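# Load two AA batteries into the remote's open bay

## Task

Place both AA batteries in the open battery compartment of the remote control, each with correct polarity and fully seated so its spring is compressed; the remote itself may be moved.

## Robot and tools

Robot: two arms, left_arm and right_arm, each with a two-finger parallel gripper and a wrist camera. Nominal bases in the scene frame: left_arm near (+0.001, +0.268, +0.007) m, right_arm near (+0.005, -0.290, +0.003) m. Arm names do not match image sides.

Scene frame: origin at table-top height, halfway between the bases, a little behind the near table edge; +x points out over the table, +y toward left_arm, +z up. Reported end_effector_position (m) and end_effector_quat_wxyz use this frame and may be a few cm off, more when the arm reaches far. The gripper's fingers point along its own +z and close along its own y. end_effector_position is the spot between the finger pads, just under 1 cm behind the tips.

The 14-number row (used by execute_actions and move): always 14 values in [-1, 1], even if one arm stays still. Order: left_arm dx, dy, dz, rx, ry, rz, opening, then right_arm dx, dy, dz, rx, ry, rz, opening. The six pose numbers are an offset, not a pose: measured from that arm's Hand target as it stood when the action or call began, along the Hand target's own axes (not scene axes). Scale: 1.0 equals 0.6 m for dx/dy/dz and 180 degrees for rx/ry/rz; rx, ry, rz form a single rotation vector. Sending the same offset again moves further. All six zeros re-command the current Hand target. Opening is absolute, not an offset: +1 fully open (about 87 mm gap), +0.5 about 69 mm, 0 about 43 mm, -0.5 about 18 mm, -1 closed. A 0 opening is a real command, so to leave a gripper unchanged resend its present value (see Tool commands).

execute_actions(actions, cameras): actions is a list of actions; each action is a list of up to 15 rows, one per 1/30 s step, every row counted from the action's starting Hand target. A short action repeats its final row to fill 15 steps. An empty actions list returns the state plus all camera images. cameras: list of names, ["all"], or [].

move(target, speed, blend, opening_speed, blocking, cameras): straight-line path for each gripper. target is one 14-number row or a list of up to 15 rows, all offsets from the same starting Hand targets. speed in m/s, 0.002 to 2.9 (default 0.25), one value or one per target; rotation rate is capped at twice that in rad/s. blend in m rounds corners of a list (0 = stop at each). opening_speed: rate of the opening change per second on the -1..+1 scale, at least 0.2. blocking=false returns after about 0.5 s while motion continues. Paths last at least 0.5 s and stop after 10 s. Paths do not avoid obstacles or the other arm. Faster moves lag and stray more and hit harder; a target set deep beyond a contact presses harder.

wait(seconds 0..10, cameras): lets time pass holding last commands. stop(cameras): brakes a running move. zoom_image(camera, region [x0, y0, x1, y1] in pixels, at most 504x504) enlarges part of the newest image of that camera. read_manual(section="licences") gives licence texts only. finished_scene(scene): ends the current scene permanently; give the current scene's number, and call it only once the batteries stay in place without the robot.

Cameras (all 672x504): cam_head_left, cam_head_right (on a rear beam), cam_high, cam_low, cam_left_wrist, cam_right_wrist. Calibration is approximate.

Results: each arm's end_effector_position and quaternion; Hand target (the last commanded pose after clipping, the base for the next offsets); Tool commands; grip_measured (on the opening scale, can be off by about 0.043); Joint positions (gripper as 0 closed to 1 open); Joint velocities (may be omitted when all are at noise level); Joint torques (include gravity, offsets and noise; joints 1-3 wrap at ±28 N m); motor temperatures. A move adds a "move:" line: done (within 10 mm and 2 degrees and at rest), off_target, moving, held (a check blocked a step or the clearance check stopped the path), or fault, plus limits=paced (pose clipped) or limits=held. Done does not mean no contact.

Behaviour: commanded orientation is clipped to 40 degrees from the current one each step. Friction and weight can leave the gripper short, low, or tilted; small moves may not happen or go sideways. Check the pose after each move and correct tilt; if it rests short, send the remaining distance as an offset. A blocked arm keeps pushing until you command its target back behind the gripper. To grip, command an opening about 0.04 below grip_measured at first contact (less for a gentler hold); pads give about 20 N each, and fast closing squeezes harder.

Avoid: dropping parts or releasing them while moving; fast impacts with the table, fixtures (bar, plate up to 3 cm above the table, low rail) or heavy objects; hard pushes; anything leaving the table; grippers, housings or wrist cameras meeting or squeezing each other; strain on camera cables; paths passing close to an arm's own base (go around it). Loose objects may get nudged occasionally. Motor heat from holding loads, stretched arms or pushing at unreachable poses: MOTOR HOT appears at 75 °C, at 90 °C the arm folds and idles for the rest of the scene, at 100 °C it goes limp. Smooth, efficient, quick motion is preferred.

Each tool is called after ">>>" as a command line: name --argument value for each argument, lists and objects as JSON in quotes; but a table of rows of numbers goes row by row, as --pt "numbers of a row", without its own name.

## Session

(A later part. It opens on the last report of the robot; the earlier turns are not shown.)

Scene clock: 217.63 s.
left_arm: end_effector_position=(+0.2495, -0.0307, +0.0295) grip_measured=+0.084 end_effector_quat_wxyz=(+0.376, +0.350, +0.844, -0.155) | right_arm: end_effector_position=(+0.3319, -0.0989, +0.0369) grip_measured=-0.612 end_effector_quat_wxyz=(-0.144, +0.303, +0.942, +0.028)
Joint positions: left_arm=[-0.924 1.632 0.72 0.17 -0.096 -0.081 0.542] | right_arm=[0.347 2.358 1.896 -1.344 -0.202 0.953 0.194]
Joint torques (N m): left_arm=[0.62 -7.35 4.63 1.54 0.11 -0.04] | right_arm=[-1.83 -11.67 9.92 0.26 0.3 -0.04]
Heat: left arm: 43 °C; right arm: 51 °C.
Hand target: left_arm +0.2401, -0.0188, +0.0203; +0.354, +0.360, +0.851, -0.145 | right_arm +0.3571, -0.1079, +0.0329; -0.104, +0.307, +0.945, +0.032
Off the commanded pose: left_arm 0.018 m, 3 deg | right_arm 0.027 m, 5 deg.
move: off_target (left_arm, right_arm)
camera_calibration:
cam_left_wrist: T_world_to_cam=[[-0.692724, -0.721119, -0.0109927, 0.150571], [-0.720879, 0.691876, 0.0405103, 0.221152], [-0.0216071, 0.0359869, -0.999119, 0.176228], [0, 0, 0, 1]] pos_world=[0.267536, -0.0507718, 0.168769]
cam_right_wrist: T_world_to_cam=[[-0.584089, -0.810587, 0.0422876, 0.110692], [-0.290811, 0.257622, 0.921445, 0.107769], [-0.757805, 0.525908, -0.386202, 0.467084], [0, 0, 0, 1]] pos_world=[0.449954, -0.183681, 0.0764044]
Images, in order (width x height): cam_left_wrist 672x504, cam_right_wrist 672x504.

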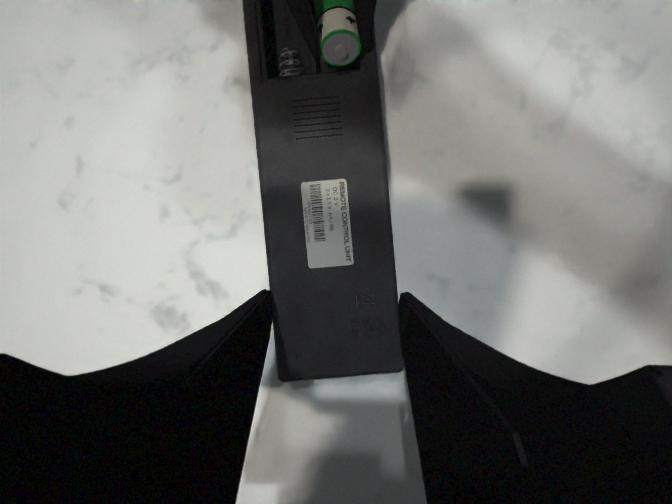

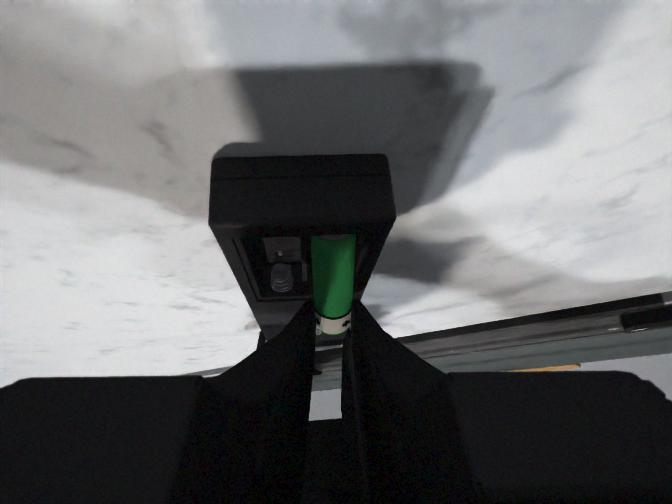

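>>> move --target '[0,0,0,0,0,0,-0.15,-0.0095,0,0.026,0,-0.035,0,-0.85]' --speed 0.05 --cameras '["cam_left_wrist","cam_right_wrist"]'

>>> zoom_image --camera "cam_right_wrist" --region '[200, 40, 460, 360]'

>>> zoom_image --camera "cam_left_wrist" --region '[220, 0, 420, 200]'

Scene clock: 220.20 s.
left_arm: end_effector_position=(+0.2506, -0.0305, +0.0300) grip_measured=+0.084 end_effector_quat_wxyz=(+0.377, +0.349, +0.844, -0.155) | right_arm: end_effector_position=(+0.3323, -0.0974, +0.0330) grip_measured=-0.612 end_effector_quat_wxyz=(-0.129, +0.307, +0.943, +0.029)
Joint positions: left_arm=[-0.922 1.632 0.72 0.172 -0.096 -0.081 0.542] | right_arm=[0.355 2.336 1.853 -1.296 -0.189 0.971 0.194]
Joint torques (N m): left_arm=[0.42 -7.35 4.64 1.51 0.11 -0.04] | right_arm=[-0.46 -13.42 4.27 0.95 0.95 0.14]
Heat: left arm: 43 °C; right arm: 51 °C.
Hand target: left_arm +0.2402, -0.0187, +0.0204; +0.354, +0.360, +0.851, -0.145 | right_arm +0.3588, -0.1092, +0.0165; -0.052, +0.308, +0.950, +0.015
Off the commanded pose: left_arm 0.018 m, 3 deg | right_arm 0.033 m, 9 deg.
move: off_target (left_arm, right_arm)
camera_calibration:
cam_left_wrist: T_world_to_cam=[[-0.690756, -0.72301, -0.0106066, 0.151014], [-0.722808, 0.690006, 0.0379422, 0.222306], [-0.020114, 0.0338754, -0.999224, 0.176241], [0, 0, 0, 1]] pos_world=[0.268543, -0.0501784, 0.169271]
cam_right_wrist: T_world_to_cam=[[-0.59127, -0.805835, 0.0320721, 0.115486], [-0.314636, 0.267112, 0.910854, 0.120388], [-0.742565, 0.52847, -0.411481, 0.461109], [0, 0, 0, 1]] pos_world=[0.448566, -0.182777, 0.0763776]
Images, in order (width x height): cam_left_wrist 672x504, cam_right_wrist 672x504.

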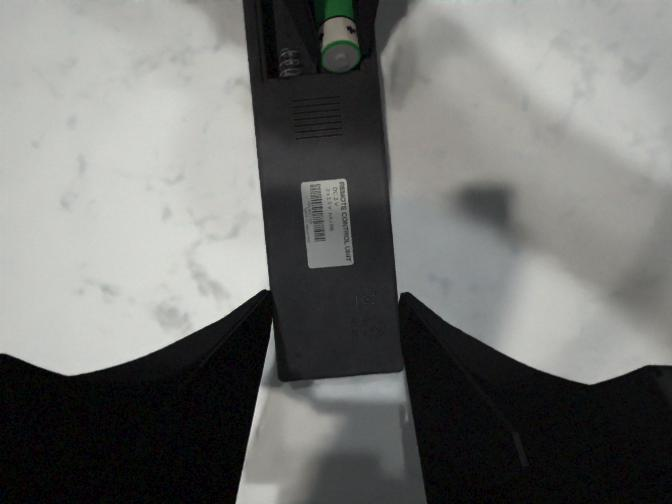

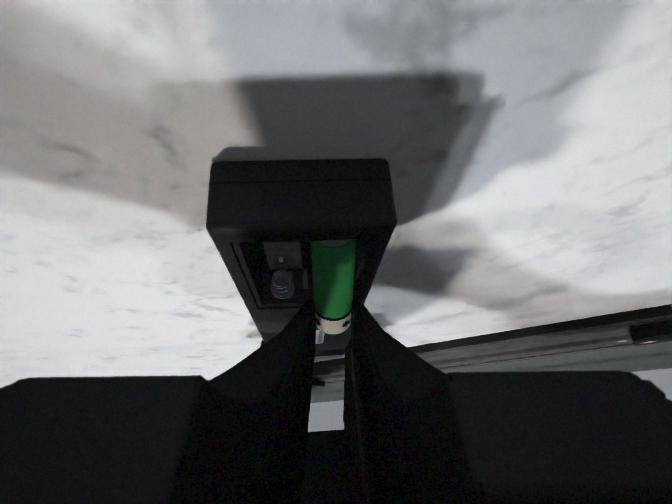

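Scaled by 1.575 from the camera's 672x504 image, which has a finer 960x720 frame.

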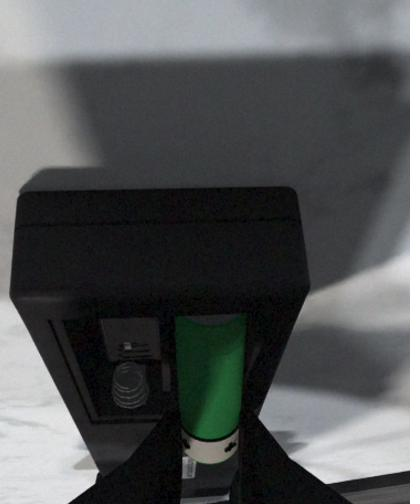

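Scaled by 2.520 from the camera's 672x504 image, which has a finer 960x720 frame.

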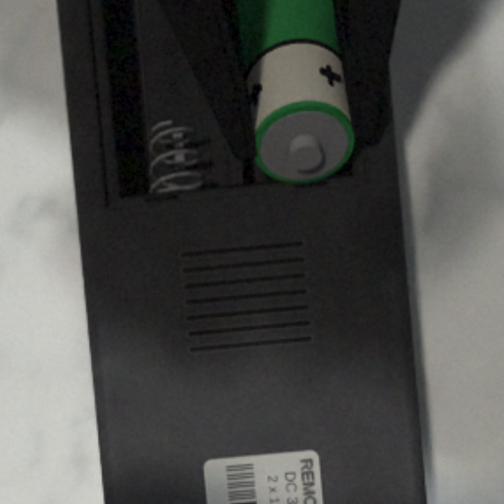

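>>> move --pt "0 0 0 0 0 0 -0.15 0 0 -0.028 0 0 0 -0.85" --pt "0 0 0 0 0 0 -0.15 -0.005 0 -0.02 0 -0.045 0 -0.85" --speed 0.05 --cameras '["cam_left_wrist","cam_right_wrist"]'

>>> zoom_image --camera "cam_right_wrist" --region '[200, 40, 460, 360]'

>>> zoom_image --camera "cam_left_wrist" --region '[220, 0, 420, 200]'

Scene clock: 224.13 s.
left_arm: end_effector_position=(+0.2510, -0.0310, +0.0305) grip_measured=+0.084 end_effector_quat_wxyz=(+0.379, +0.349, +0.843, -0.155) | right_arm: end_effector_position=(+0.3339, -0.0984, +0.0327) grip_measured=-0.612 end_effector_quat_wxyz=(-0.065, +0.304, +0.950, +0.003)
Joint positions: left_arm=[-0.922 1.632 0.72 0.176 -0.096 -0.081 0.542] | right_arm=[0.399 2.266 1.777 -1.217 -0.075 1.018 0.194]
Joint torques (N m): left_arm=[0.42 -7.35 4.64 1.48 0.11 -0.03] | right_arm=[-0.68 -14.75 5.07 0.87 1.02 0.1]
Heat: left arm: 42 °C; right arm: 52 °C.
Hand target: left_arm +0.2402, -0.0187, +0.0203; +0.354, +0.360, +0.851, -0.145 | right_arm +0.3623, -0.1117, +0.0281; +0.016, +0.308, +0.951, -0.007
Off the commanded pose: left_arm 0.019 m, 3 deg | right_arm 0.032 m, 9 deg.
move: off_target (left_arm, right_arm)
camera_calibration:
cam_left_wrist: T_world_to_cam=[[-0.690934, -0.722842, -0.0104485, 0.150904], [-0.7227, 0.690301, 0.0344839, 0.223009], [-0.0177138, 0.0313773, -0.999351, 0.176101], [0, 0, 0, 1]] pos_world=[0.268553, -0.0503887, 0.169873]
cam_right_wrist: T_world_to_cam=[[-0.585235, -0.809897, 0.0395869, 0.112953], [-0.412449, 0.33936, 0.845412, 0.163309], [-0.69813, 0.478437, -0.532646, 0.446833], [0, 0, 0, 1]] pos_world=[0.445408, -0.177722, 0.095469]
Images, in order (width x height): cam_left_wrist 672x504, cam_right_wrist 672x504.

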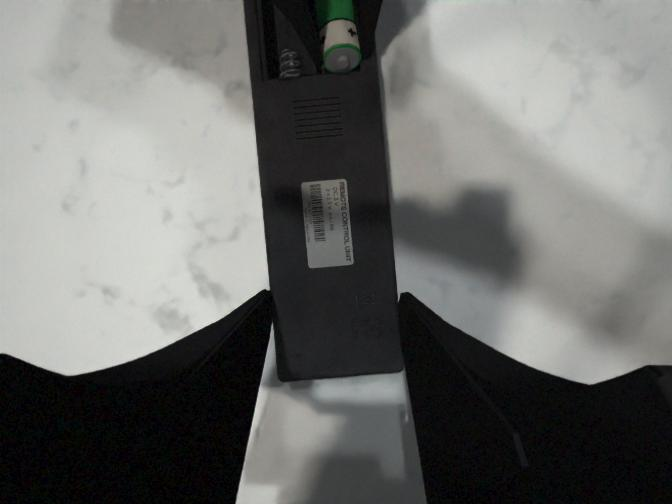

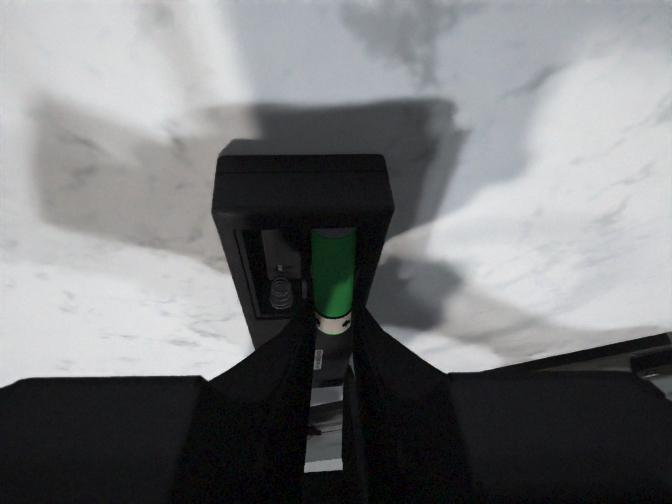

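Scaled by 1.575 from the camera's 672x504 image, which has a finer 960x720 frame.

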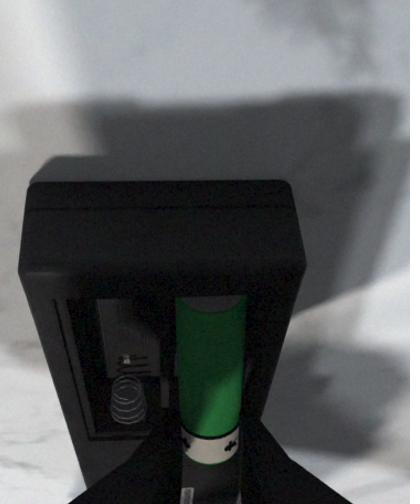

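Scaled by 2.520 from the camera's 672x504 image, which has a finer 960x720 frame.

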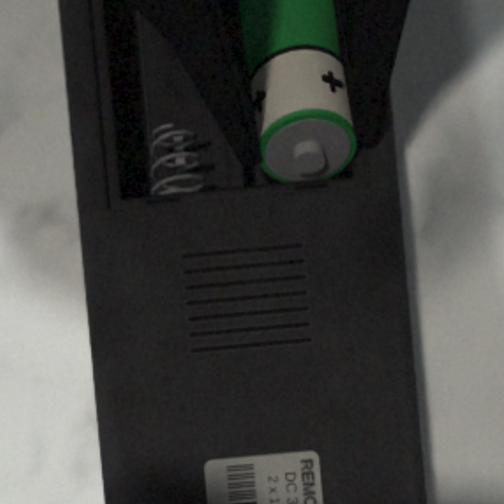

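>>> move --pt "0 0 0 0 0 0 -0.15 0.043 -0.0087 0 0 0.03 0 -0.85" --pt "0 0 0 0 0 0 -0.15 0.043 -0.0087 0 0 0.03 0 -0.4" --speed 0.06 --opening_speed 0.5 --cameras '["cam_left_wrist","cam_right_wrist"]'

>>> zoom_image --camera "cam_right_wrist" --region '[200, 40, 460, 360]'

>>> zoom_image --camera "cam_left_wrist" --region '[220, 0, 420, 200]'

Scene clock: 229.63 s.
left_arm: end_effector_position=(+0.2469, -0.0276, +0.0264) grip_measured=+0.084 end_effector_quat_wxyz=(+0.367, +0.354, +0.847, -0.152) | right_arm: end_effector_position=(+0.3297, -0.0955, +0.0312) grip_measured=-0.400 end_effector_quat_wxyz=(-0.061, +0.309, +0.949, +0.014)
Joint positions: left_arm=[-0.922 1.632 0.72 0.149 -0.088 -0.077 0.542] | right_arm=[0.405 2.235 1.721 -1.172 -0.087 1.032 0.3]
Joint torques (N m): left_arm=[0.4 -7.35 4.6 1.72 0.03 -0.07] | right_arm=[-0.08 -13.5 4.27 0.48 0.41 0.09]
Heat: left arm: 42 °C; right arm: 52 °C.
Hand target: left_arm +0.2403, -0.0187, +0.0203; +0.354, +0.360, +0.851, -0.145 | right_arm +0.3384, -0.1009, +0.0272; -0.029, +0.308, +0.951, +0.008
Off the commanded pose: left_arm 0.013 m, 2 deg | right_arm 0.011 m, 4 deg.
move: off_target (left_arm, right_arm); target 2's new opening was sent with right_arm's hand 0.012 m and 4 deg from that target
camera_calibration:
cam_left_wrist: T_world_to_cam=[[-0.696914, -0.717062, -0.0115146, 0.152169], [-0.716256, 0.695148, 0.0612155, 0.215676], [-0.035891, 0.0509094, -0.998058, 0.176849], [0, 0, 0, 1]] pos_world=[0.266875, -0.0498155, 0.165055]
cam_right_wrist: T_world_to_cam=[[-0.593965, -0.804296, 0.0177115, 0.117057], [-0.420617, 0.329238, 0.84539, 0.163556], [-0.685775, 0.494682, -0.533856, 0.439245], [0, 0, 0, 1]] pos_world=[0.439546, -0.176987, 0.0941522]
Images, in order (width x height): cam_left_wrist 672x504, cam_right_wrist 672x504.

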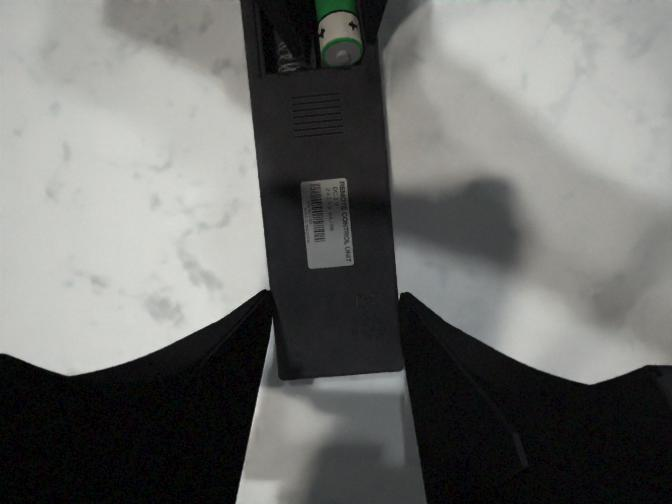

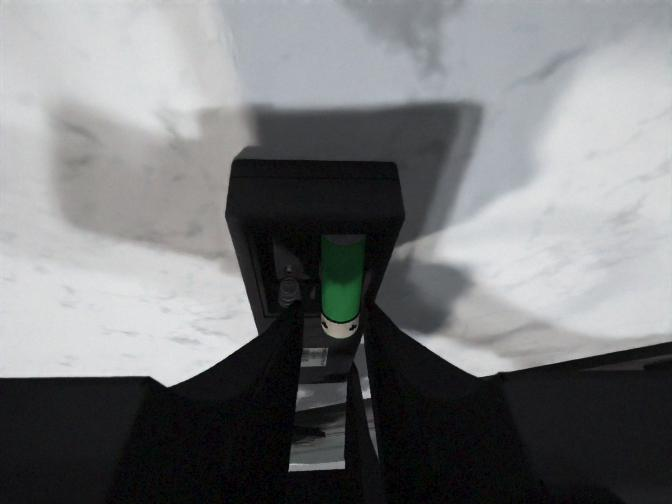

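Scaled by 1.575 from the camera's 672x504 image, which has a finer 960x720 frame.

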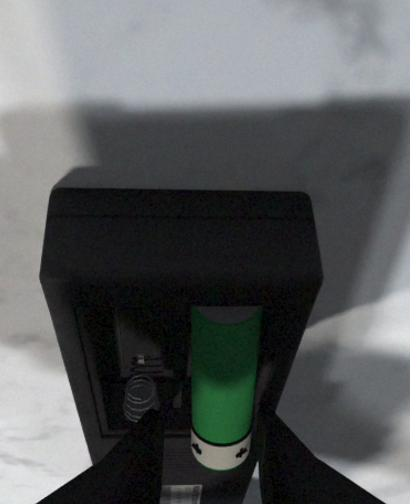

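Scaled by 2.520 from the camera's 672x504 image, which has a finer 960x720 frame.

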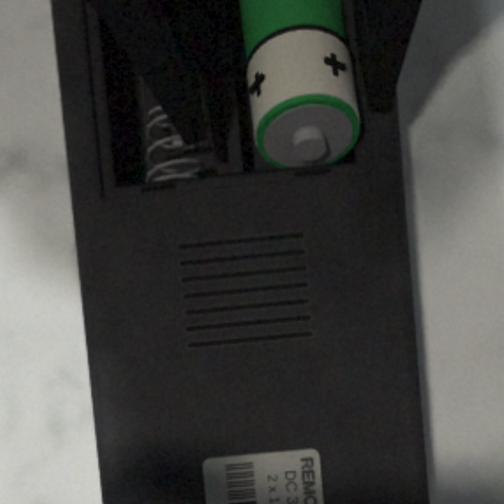

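>>> move --pt "0 0 0 0 0 0 -0.15 0.003 0 -0.058 0 0 0 -0.4" --pt "0 0 0 0 0 0 -0.15 0.0165 -0.003 -0.058 0 0 0 -1" --pt "0 0 0 0 0 0 -0.15 0.0145 -0.003 -0.02 0 0 0 -1" --pt "0 0 0 0 0 0 -0.15 0.013 -0.003 0.006 0 0 0 -1" --speed '[0.1,0.08,0.08,0.03]' --cameras '["cam_left_wrist","cam_right_wrist"]'

>>> zoom_image --camera "cam_right_wrist" --region '[200, 40, 460, 360]'

>>> zoom_image --camera "cam_left_wrist" --region '[220, 0, 420, 200]'

Scene clock: 235.27 s.
left_arm: end_effector_position=(+0.2466, -0.0273, +0.0260) grip_measured=+0.084 end_effector_quat_wxyz=(+0.366, +0.355, +0.847, -0.151) | right_arm: end_effector_position=(+0.3242, -0.1024, +0.0316) grip_measured=-1.000 end_effector_quat_wxyz=(-0.048, +0.309, +0.950, -0.002)
Joint positions: left_arm=[-0.922 1.632 0.72 0.147 -0.088 -0.077 0.542] | right_arm=[0.412 2.202 1.679 -1.162 -0.046 1.041 0]
Joint torques (N m): left_arm=[0.4 -7.35 4.59 1.75 0.03 -0.08] | right_arm=[0.53 -12.1 3.77 0.69 0.07 0.11]
Motor temperatures (°C): left_arm=[27 42 35 37 28 30 32] | right_arm=[29 53 36 31 30 26 28]
Heat: left arm: 42 °C; right arm: 53 °C.
Hand target: left_arm +0.2403, -0.0187, +0.0203; +0.354, +0.360, +0.851, -0.145 | right_arm +0.3308, -0.0975, +0.0241; -0.029, +0.308, +0.951, +0.008
Off the commanded pose: left_arm 0.012 m, 2 deg | right_arm 0.011 m, 2 deg.
move: off_target (left_arm, right_arm); target 2's new opening was sent with right_arm's hand 0.013 m and 3 deg from that target
camera_calibration:
cam_left_wrist: T_world_to_cam=[[-0.697053, -0.716917, -0.0121028, 0.15231], [-0.716059, 0.695148, 0.0634693, 0.215127], [-0.037089, 0.0529078, -0.99791, 0.176834], [0, 0, 0, 1]] pos_world=[0.26677, -0.0497075, 0.164654]
cam_right_wrist: T_world_to_cam=[[-0.593164, -0.804123, 0.0392765, 0.107289], [-0.434693, 0.360953, 0.825078, 0.171676], [-0.677641, 0.472334, -0.563651, 0.435239], [0, 0, 0, 1]] pos_world=[0.433202, -0.181272, 0.0994633]
Images, in order (width x height): cam_left_wrist 672x504, cam_right_wrist 672x504.

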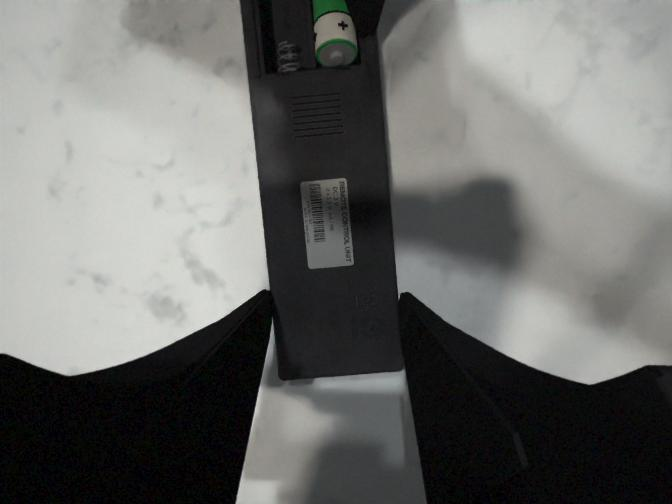

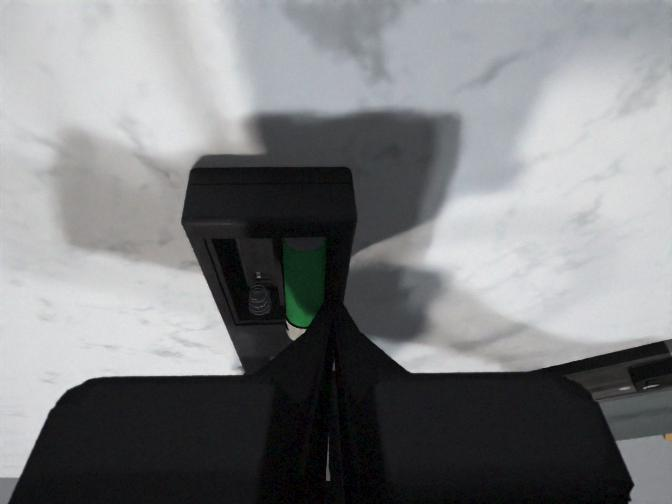

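Scaled by 1.575 from the camera's 672x504 image, which has a finer 960x720 frame.

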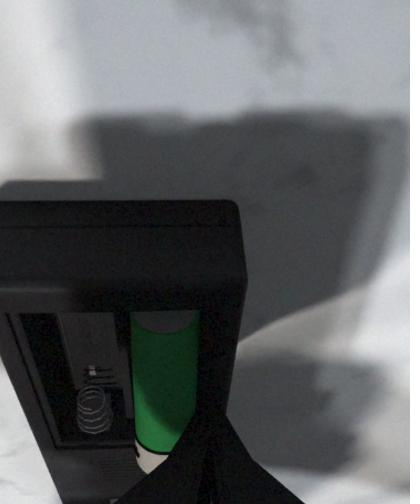

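Scaled by 2.520 from the camera's 672x504 image, which has a finer 960x720 frame.

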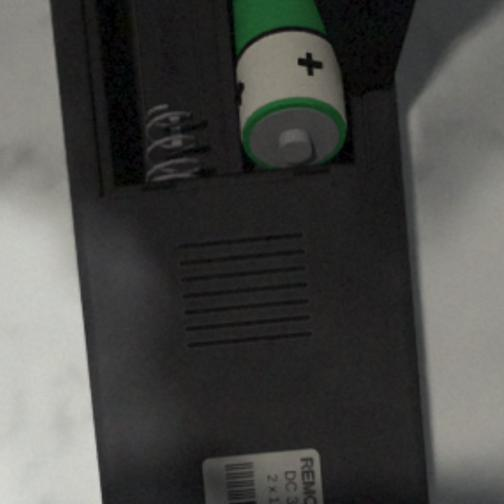

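>>> move --pt "0 0 0 0 0 0 -0.15 0.003 0 -0.035 0 0 0 -1" --pt "0 0 0 0 0 0 -0.15 0.005 0.018 -0.035 0 0 0 -1" --pt "0 0 0 0 0 0 -0.15 0.003 0.018 0.01 0 0 0 -1" --speed '[0.08,0.06,0.03]' --cameras '["cam_left_wrist","cam_right_wrist"]'

>>> zoom_image --camera "cam_right_wrist" --region '[200, 40, 460, 360]'

>>> zoom_image --camera "cam_left_wrist" --region '[220, 0, 420, 200]'

Scene clock: 239.20 s.
left_arm: end_effector_position=(+0.2466, -0.0273, +0.0260) grip_measured=+0.084 end_effector_quat_wxyz=(+0.366, +0.355, +0.847, -0.151) | right_arm: end_effector_position=(+0.3379, -0.0859, +0.0391) grip_measured=-1.000 end_effector_quat_wxyz=(-0.028, +0.309, +0.950, +0.025)
Joint positions: left_arm=[-0.922 1.632 0.72 0.147 -0.088 -0.077 0.542] | right_arm=[0.43 2.206 1.72 -1.133 -0.061 1.06 0]
Joint torques (N m): left_arm=[0.4 -7.35 4.6 1.75 0.03 -0.07] | right_arm=[0.42 -9.13 3.23 0.52 0.17 0.09]
Heat: left arm: 42 °C; right arm: 54 °C.
Hand target: left_arm +0.2403, -0.0187, +0.0203; +0.354, +0.360, +0.851, -0.145 | right_arm +0.3355, -0.0876, +0.0183; -0.029, +0.309, +0.951, +0.008
Off the commanded pose: left_arm 0.012 m, 2 deg | right_arm 0.021 m, 2 deg.
move: off_target (left_arm, right_arm)
camera_calibration:
cam_left_wrist: T_world_to_cam=[[-0.697053, -0.716917, -0.0121028, 0.15231], [-0.716059, 0.695148, 0.0634693, 0.215127], [-0.037089, 0.0529078, -0.99791, 0.176834], [0, 0, 0, 1]] pos_world=[0.26677, -0.0497075, 0.164654]
cam_right_wrist: T_world_to_cam=[[-0.595735, -0.802817, -0.0241896, 0.13184], [-0.478079, 0.330238, 0.813869, 0.177845], [-0.6454, 0.496415, -0.580544, 0.432709], [0, 0, 0, 1]] pos_world=[0.442836, -0.167691, 0.109653]
Images, in order (width x height): cam_left_wrist 672x504, cam_right_wrist 672x504.

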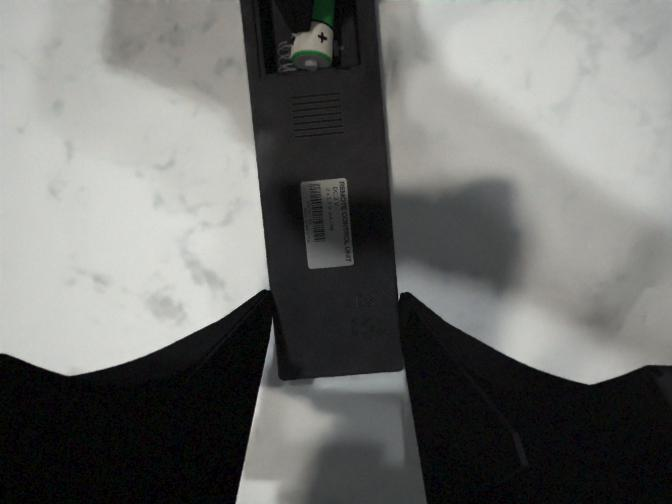

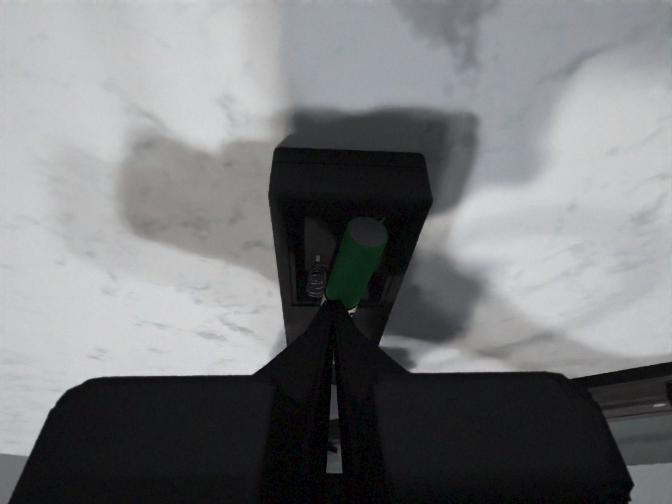

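Scaled by 1.575 from the camera's 672x504 image, which has a finer 960x720 frame.

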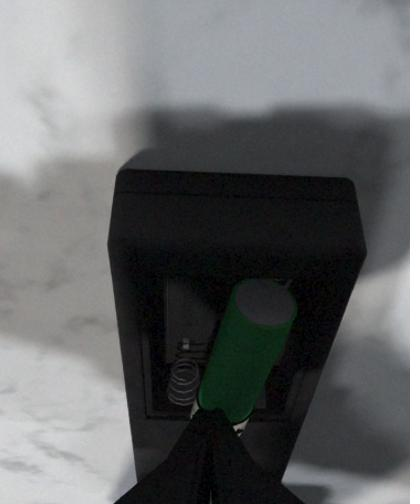

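Scaled by 2.520 from the camera's 672x504 image, which has a finer 960x720 frame.

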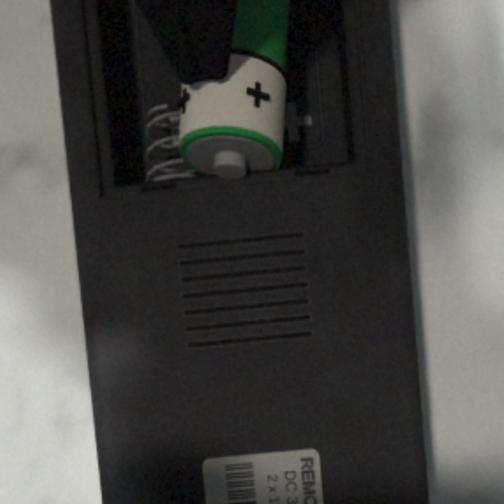

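>>> move --pt "0 0 0 0 0 0 -0.15 0.003 0 -0.08 0 0 0 -1" --pt "0 0 0 0 0 0 -0.15 0.0223 0.0072 -0.08 0 0.045 0.0778 -0.3" --speed 0.1 --cameras '["cam_left_wrist","cam_right_wrist"]'

>>> zoom_image --camera "cam_right_wrist" --region '[200, 40, 460, 360]'

>>> zoom_image --camera "cam_left_wrist" --region '[220, 0, 420, 200]'

Scene clock: 245.67 s.
left_arm: end_effector_position=(+0.2466, -0.0273, +0.0260) grip_measured=+0.084 end_effector_quat_wxyz=(+0.366, +0.355, +0.847, -0.151) | right_arm: end_effector_position=(+0.3254, -0.0815, +0.0650) grip_measured=-0.300 end_effector_quat_wxyz=(-0.091, +0.415, +0.905, +0.017)
Joint positions: left_arm=[-0.922 1.632 0.72 0.147 -0.088 -0.077 0.542] | right_arm=[0.409 2.206 1.795 -1.298 -0.143 1.262 0.35]
Joint torques (N m): left_arm=[0.4 -7.35 4.6 1.75 0.03 -0.07] | right_arm=[-0.54 -10.99 8.49 -0.01 -0.25 0.13]
Heat: left arm: 42 °C; right arm: 53 °C.
Hand target: left_arm +0.2403, -0.0187, +0.0203; +0.354, +0.360, +0.851, -0.145 | right_arm +0.3295, -0.0778, +0.0669; -0.097, +0.421, +0.902, +0.026
Off the commanded pose: left_arm 0.012 m, 2 deg | right_arm 0.006 m, 2 deg.
move: off_target (left_arm)
camera_calibration:
cam_left_wrist: T_world_to_cam=[[-0.697053, -0.716917, -0.0121028, 0.15231], [-0.716059, 0.695148, 0.0634693, 0.215127], [-0.037089, 0.0529078, -0.99791, 0.176834], [0, 0, 0, 1]] pos_world=[0.26677, -0.0497075, 0.164654]
cam_right_wrist: T_world_to_cam=[[-0.758246, -0.649916, 0.0516879, 0.189039], [-0.282957, 0.39947, 0.871985, 0.0877933], [-0.587365, 0.646554, -0.486795, 0.424743], [0, 0, 0, 1]] pos_world=[0.417659, -0.18683, 0.120437]
Images, in order (width x height): cam_left_wrist 672x504, cam_right_wrist 672x504.

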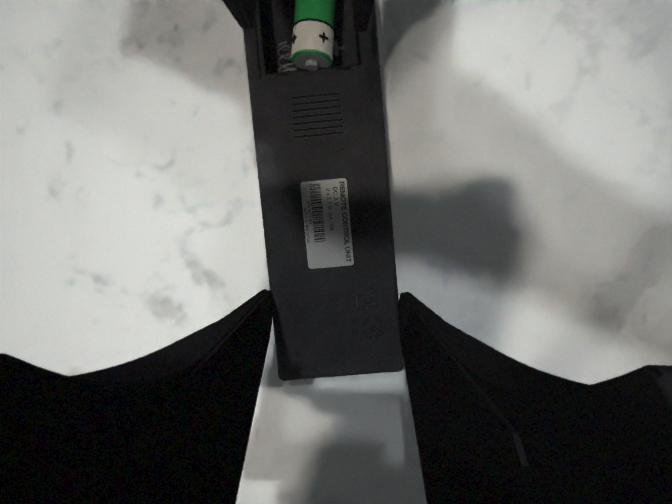

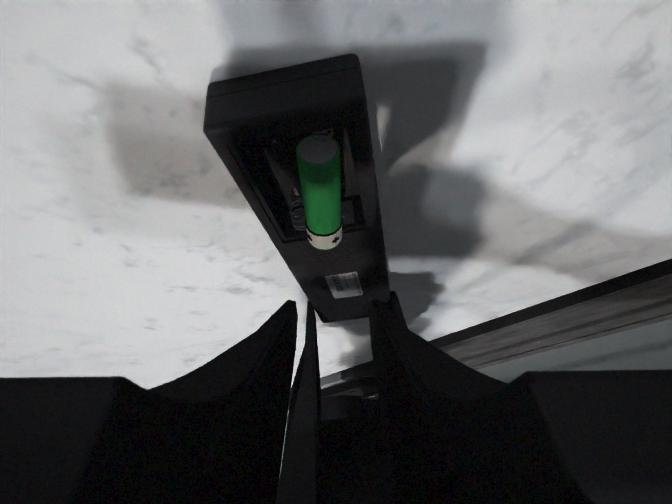

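Scaled by 1.575 from the camera's 672x504 image, which has a finer 960x720 frame.

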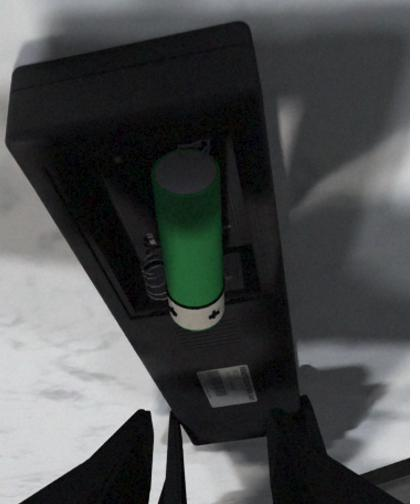

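Scaled by 2.520 from the camera's 672x504 image, which has a finer 960x720 frame.

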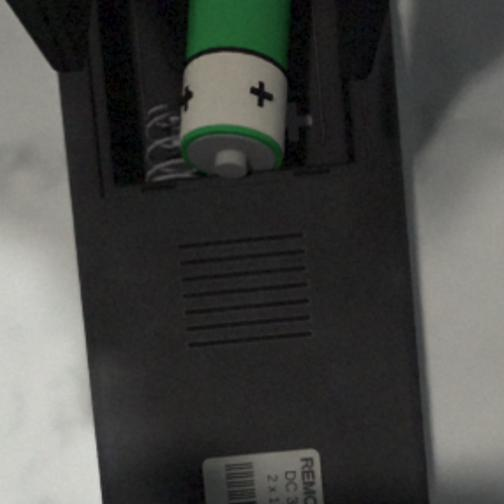

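>>> move --pt "0 0 0 0 0 0 -0.15 -0.0358 0.0058 0.0388 0 0 0 -0.3" --pt "0 0 0 0 0 0 -0.15 -0.0358 0.0058 0.0388 0 0 0 -0.75" --speed 0.08 --opening_speed 0.4 --cameras '["cam_left_wrist","cam_right_wrist"]'

>>> zoom_image --camera "cam_right_wrist" --region '[200, 40, 460, 360]'

Scene clock: 255.20 s.
left_arm: end_effector_position=(+0.2466, -0.0273, +0.0260) grip_measured=+0.084 end_effector_quat_wxyz=(+0.366, +0.355, +0.847, -0.151) | right_arm: end_effector_position=(+0.3406, -0.0913, +0.0426) grip_measured=-0.750 end_effector_quat_wxyz=(-0.093, +0.422, +0.902, +0.018)
Joint positions: left_arm=[-0.922 1.632 0.72 0.147 -0.088 -0.077 0.542] | right_arm=[0.37 2.262 1.795 -1.247 -0.143 1.241 0.125]
Joint torques (N m): left_arm=[0.4 -7.34 4.6 1.75 0.03 -0.07] | right_arm=[-0.2 -11.63 6.04 0.12 -0.2 -0.02]
Heat: left arm: 42 °C; right arm: 53 °C.
Hand target: left_arm +0.2403, -0.0187, +0.0203; +0.354, +0.360, +0.851, -0.145 | right_arm +0.3421, -0.0888, +0.0397; -0.097, +0.421, +0.902, +0.026
Off the commanded pose: left_arm 0.012 m, 2 deg | right_arm 0.004 m, 1 deg.
move: off_target (left_arm)
camera_calibration:
cam_left_wrist: T_world_to_cam=[[-0.697053, -0.716917, -0.0121028, 0.15231], [-0.716059, 0.695148, 0.0634693, 0.215127], [-0.037089, 0.0529078, -0.99791, 0.176834], [0, 0, 0, 1]] pos_world=[0.26677, -0.0497075, 0.164654]
cam_right_wrist: T_world_to_cam=[[-0.769329, -0.63672, 0.0521643, 0.200225], [-0.273374, 0.401906, 0.873921, 0.112388], [-0.577408, 0.658072, -0.483261, 0.426663], [0, 0, 0, 1]] pos_world=[0.431121, -0.198458, 0.0975265]
Images, in order (width x height): cam_left_wrist 672x504, cam_right_wrist 672x504.

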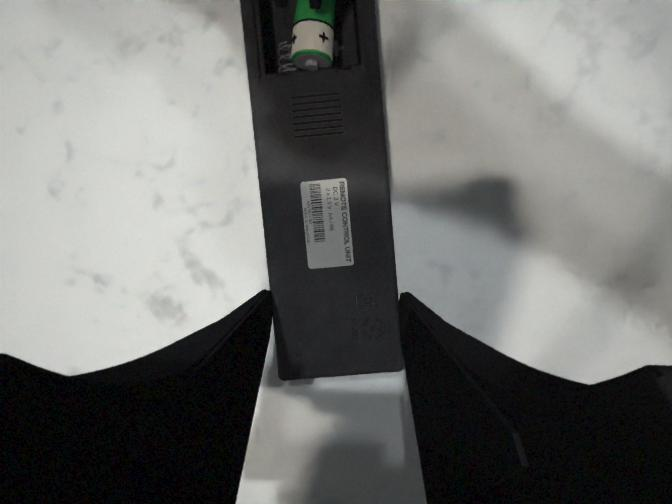

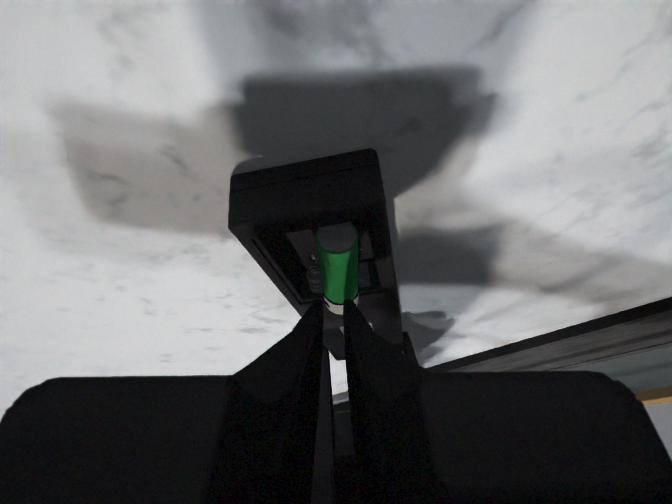

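Scaled by 1.575 from the camera's 672x504 image, which has a finer 960x720 frame.

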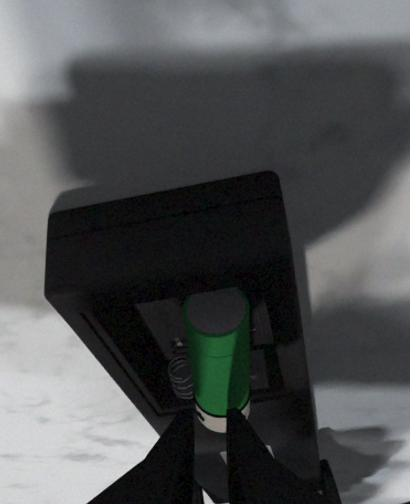

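>>> move --pt "0 0 0 0 0 0 -0.15 0 0 0 0 0 0 -0.3" --pt "0 0 0 0 0 0 -0.15 -0.0075 -0.0025 0.0135 0 0 0 -0.3" --pt "0 0 0 0 0 0 -0.15 -0.0075 -0.0025 0.0135 0 0 0 -0.75" --speed 0.08 --opening_speed 0.4 --cameras '["cam_left_wrist","cam_right_wrist"]'

>>> zoom_image --camera "cam_right_wrist" --region '[200, 40, 460, 360]'

Scene clock: 259.77 s.
left_arm: end_effector_position=(+0.2466, -0.0273, +0.0260) grip_measured=+0.084 end_effector_quat_wxyz=(+0.366, +0.355, +0.847, -0.151) | right_arm: end_effector_position=(+0.3413, -0.0938, +0.0378) grip_measured=-0.749 end_effector_quat_wxyz=(-0.091, +0.420, +0.903, +0.020)
Joint positions: left_arm=[-0.922 1.632 0.72 0.147 -0.088 -0.077 0.542] | right_arm=[0.364 2.262 1.776 -1.224 -0.143 1.229 0.125]
Joint torques (N m): left_arm=[0.4 -7.35 4.57 1.75 0.03 -0.07] | right_arm=[-0.35 -11.12 5.22 0.22 -0.2 0.06]
Heat: left arm: 41 °C; right arm: 52 °C.
Hand target: left_arm +0.2402, -0.0187, +0.0203; +0.354, +0.360, +0.851, -0.145 | right_arm +0.3427, -0.0922, +0.0310; -0.097, +0.421, +0.902, +0.026
Off the commanded pose: left_arm 0.012 m, 2 deg | right_arm 0.007 m, 1 deg.
move: off_target (left_arm)
camera_calibration:
cam_left_wrist: T_world_to_cam=[[-0.697053, -0.716917, -0.0121028, 0.15231], [-0.716059, 0.695148, 0.0634693, 0.215127], [-0.037089, 0.0529078, -0.99791, 0.176834], [0, 0, 0, 1]] pos_world=[0.26677, -0.0497075, 0.164654]
cam_right_wrist: T_world_to_cam=[[-0.766084, -0.641034, 0.046798, 0.198214], [-0.279271, 0.397558, 0.874045, 0.119398], [-0.578898, 0.656523, -0.483585, 0.426725], [0, 0, 0, 1]] pos_world=[0.432224, -0.20056, 0.0927226]
Images, in order (width x height): cam_left_wrist 672x504, cam_right_wrist 672x504.

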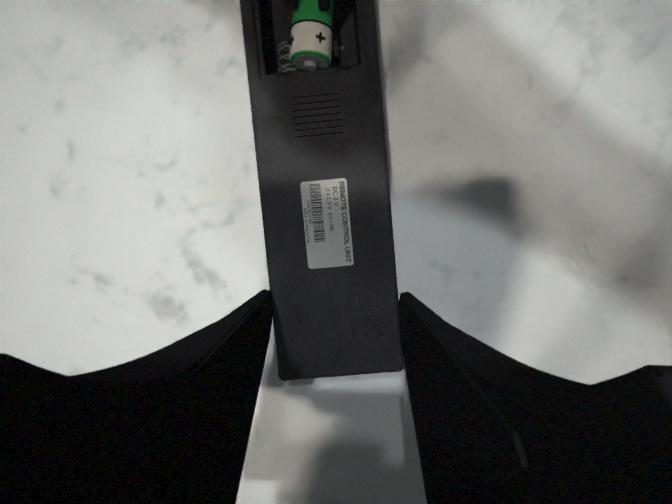

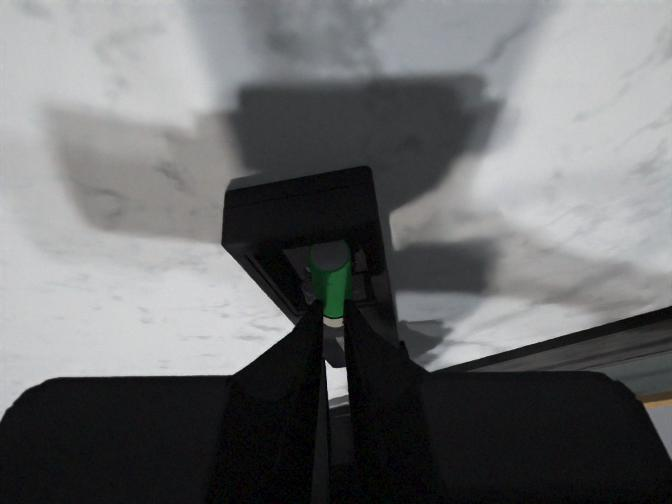

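Scaled by 1.575 from the camera's 672x504 image, which has a finer 960x720 frame.

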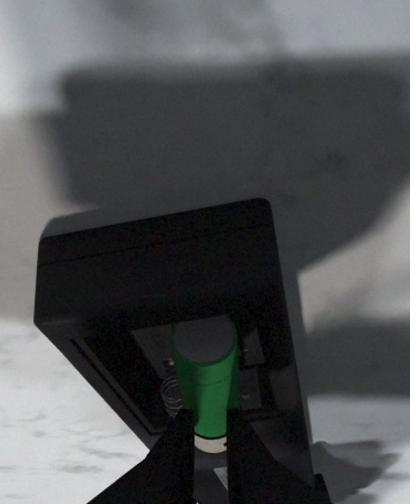

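>>> move --pt "0 0 0 0 0 0 -0.15 0 0 -0.005 0 0 0 -0.3" --pt "0 0 0 0 0 0 -0.15 0.001 0.002 0.0125 0 0 0 -0.3" --pt "0 0 0 0 0 0 -0.15 0.001 0.002 0.0125 0 0 0 -0.75" --speed 0.08 --opening_speed 0.4 --cameras '["cam_left_wrist","cam_right_wrist"]'

>>> zoom_image --camera "cam_right_wrist" --region '[200, 40, 460, 360]'

Scene clock: 264.17 s.
left_arm: end_effector_position=(+0.2470, -0.0268, +0.0260) grip_measured=+0.084 end_effector_quat_wxyz=(+0.366, +0.354, +0.847, -0.150) | right_arm: end_effector_position=(+0.3419, -0.0932, +0.0303) grip_measured=-0.609 end_effector_quat_wxyz=(-0.092, +0.419, +0.903, +0.021)
Joint positions: left_arm=[-0.922 1.632 0.72 0.147 -0.092 -0.077 0.542] | right_arm=[0.364 2.271 1.761 -1.199 -0.144 1.228 0.195]
Joint torques (N m): left_arm=[0.42 -7.35 4.6 1.76 0.07 -0.07] | right_arm=[-0.1 -11.36 5.16 0.23 -0.17 0.09]
Heat: left arm: 41 °C; right arm: 52 °C.
Hand target: left_arm +0.2403, -0.0187, +0.0204; +0.354, +0.360, +0.851, -0.145 | right_arm +0.3420, -0.0900, +0.0237; -0.097, +0.421, +0.902, +0.026
Off the commanded pose: left_arm 0.012 m, 2 deg | right_arm 0.007 m, 1 deg.
move: off_target (left_arm)
camera_calibration:
cam_left_wrist: T_world_to_cam=[[-0.694894, -0.718967, -0.0144738, 0.152456], [-0.718231, 0.692905, 0.0634589, 0.21561], [-0.0355959, 0.0544927, -0.997879, 0.176404], [0, 0, 0, 1]] pos_world=[0.267078, -0.049399, 0.164554]
cam_right_wrist: T_world_to_cam=[[-0.765621, -0.641651, 0.0459158, 0.199102], [-0.27958, 0.39618, 0.874572, 0.125828], [-0.579361, 0.656754, -0.482716, 0.423243], [0, 0, 0, 1]] pos_world=[0.432826, -0.200063, 0.0851191]
Images, in order (width x height): cam_left_wrist 672x504, cam_right_wrist 672x504.

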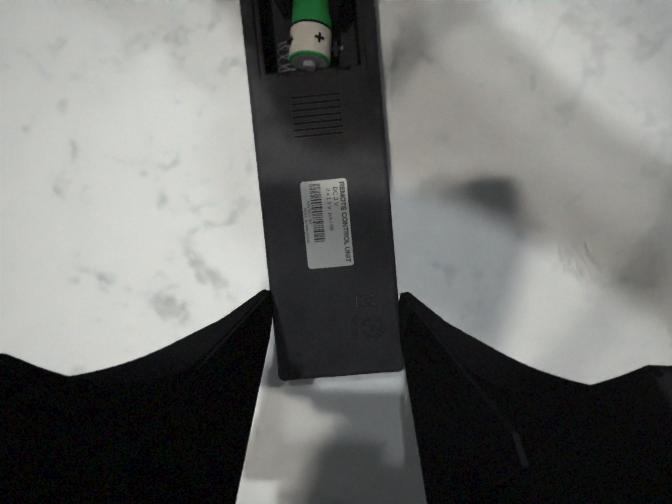

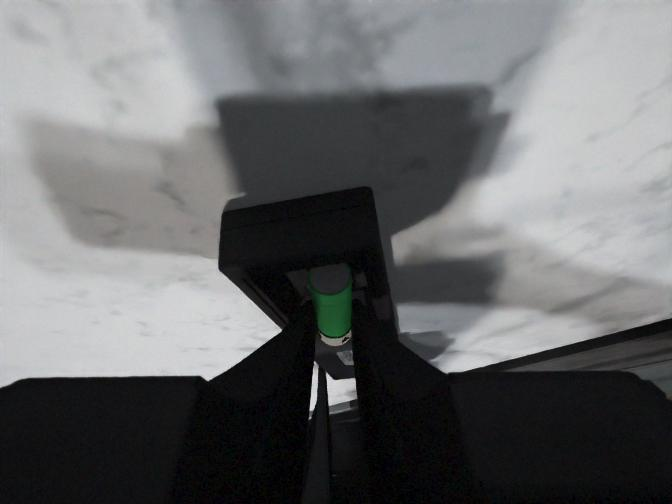

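Scaled by 1.575 from the camera's 672x504 image, which has a finer 960x720 frame.

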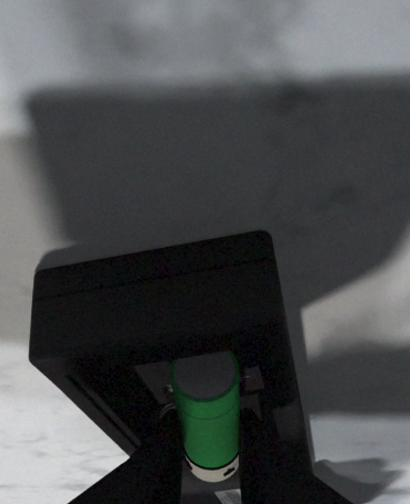

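>>> move --pt "0 0 0 0 0 0 -0.15 0.0143 0 -0.0735 0 0 0 -0.75" --pt "0 0 0 0 0 0 -0.15 -0.1142 -0.1033 -0.0985 0 0 0 -0.75" --pt "0 0 0 0 0 0 -0.15 -0.133 -0.1033 -0.0022 0 0 0 -0.75" --speed '[0.1,0.2,0.05]' --cameras '["cam_right_wrist","cam_low"]'

>>> zoom_image --camera "cam_low" --region '[370, 220, 480, 300]'

Scene clock: 271.30 s.
left_arm: end_effector_position=(+0.2465, -0.0262, +0.0260) grip_measured=+0.083 end_effector_quat_wxyz=(+0.366, +0.354, +0.848, -0.150) | right_arm: end_effector_position=(+0.3438, -0.1890, +0.0170) grip_measured=-0.609 end_effector_quat_wxyz=(-0.101, +0.423, +0.900, +0.027)
Joint positions: left_arm=[-0.922 1.63 0.718 0.144 -0.092 -0.077 0.542] | right_arm=[0.126 2.215 1.613 -1.146 -0.129 1 0.195]
Joint torques (N m): left_arm=[0.4 -7.1 4.74 1.78 0.06 -0.07] | right_arm=[-0.06 -11.11 4.97 0.11 0.01 -0.01]
Heat: left arm: 42 °C; right arm: 52 °C.
Hand target: left_arm +0.2403, -0.0188, +0.0204; +0.354, +0.359, +0.851, -0.145 | right_arm +0.3449, -0.1902, +0.0115; -0.097, +0.421, +0.902, +0.026
Off the commanded pose: left_arm 0.011 m, 2 deg | right_arm 0.006 m, 1 deg.
move: off_target (left_arm)
camera_calibration:
cam_right_wrist: T_world_to_cam=[[-0.772015, -0.634136, 0.0431678, 0.143405], [-0.264683, 0.382494, 0.885235, 0.168074], [-0.577871, 0.671989, -0.463136, 0.482861], [0, 0, 0, 1]] pos_world=[0.434229, -0.297826, 0.0686544]
Images, in order (width x height): cam_low 672x504, cam_right_wrist 672x504.

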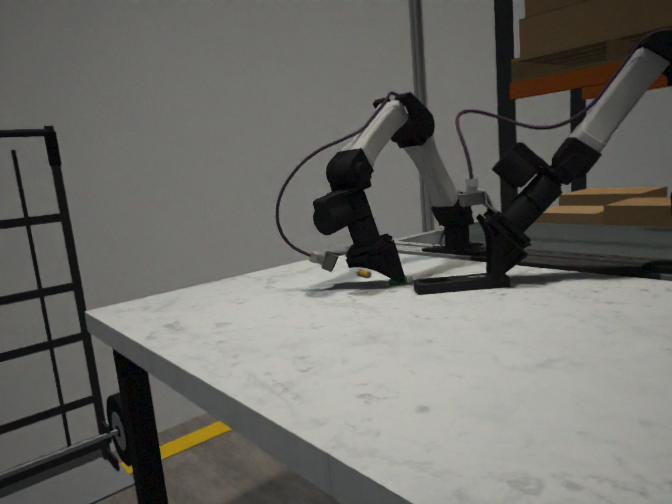

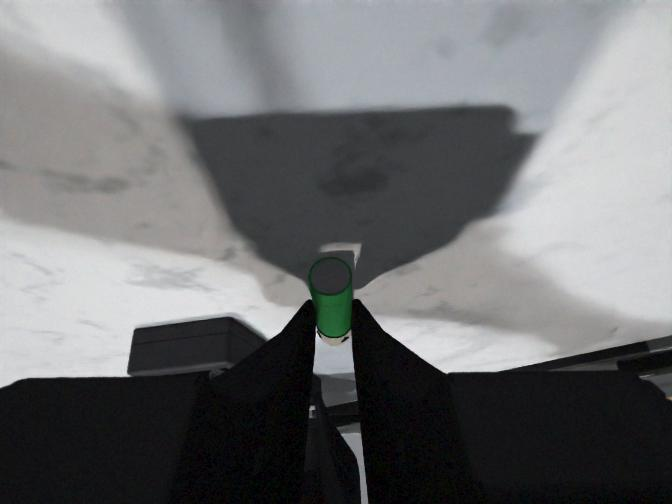

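Scaled by 4.582 from the camera's 672x504 image, which has a finer 960x720 frame.

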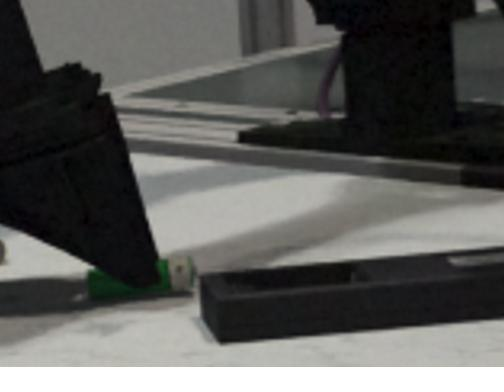

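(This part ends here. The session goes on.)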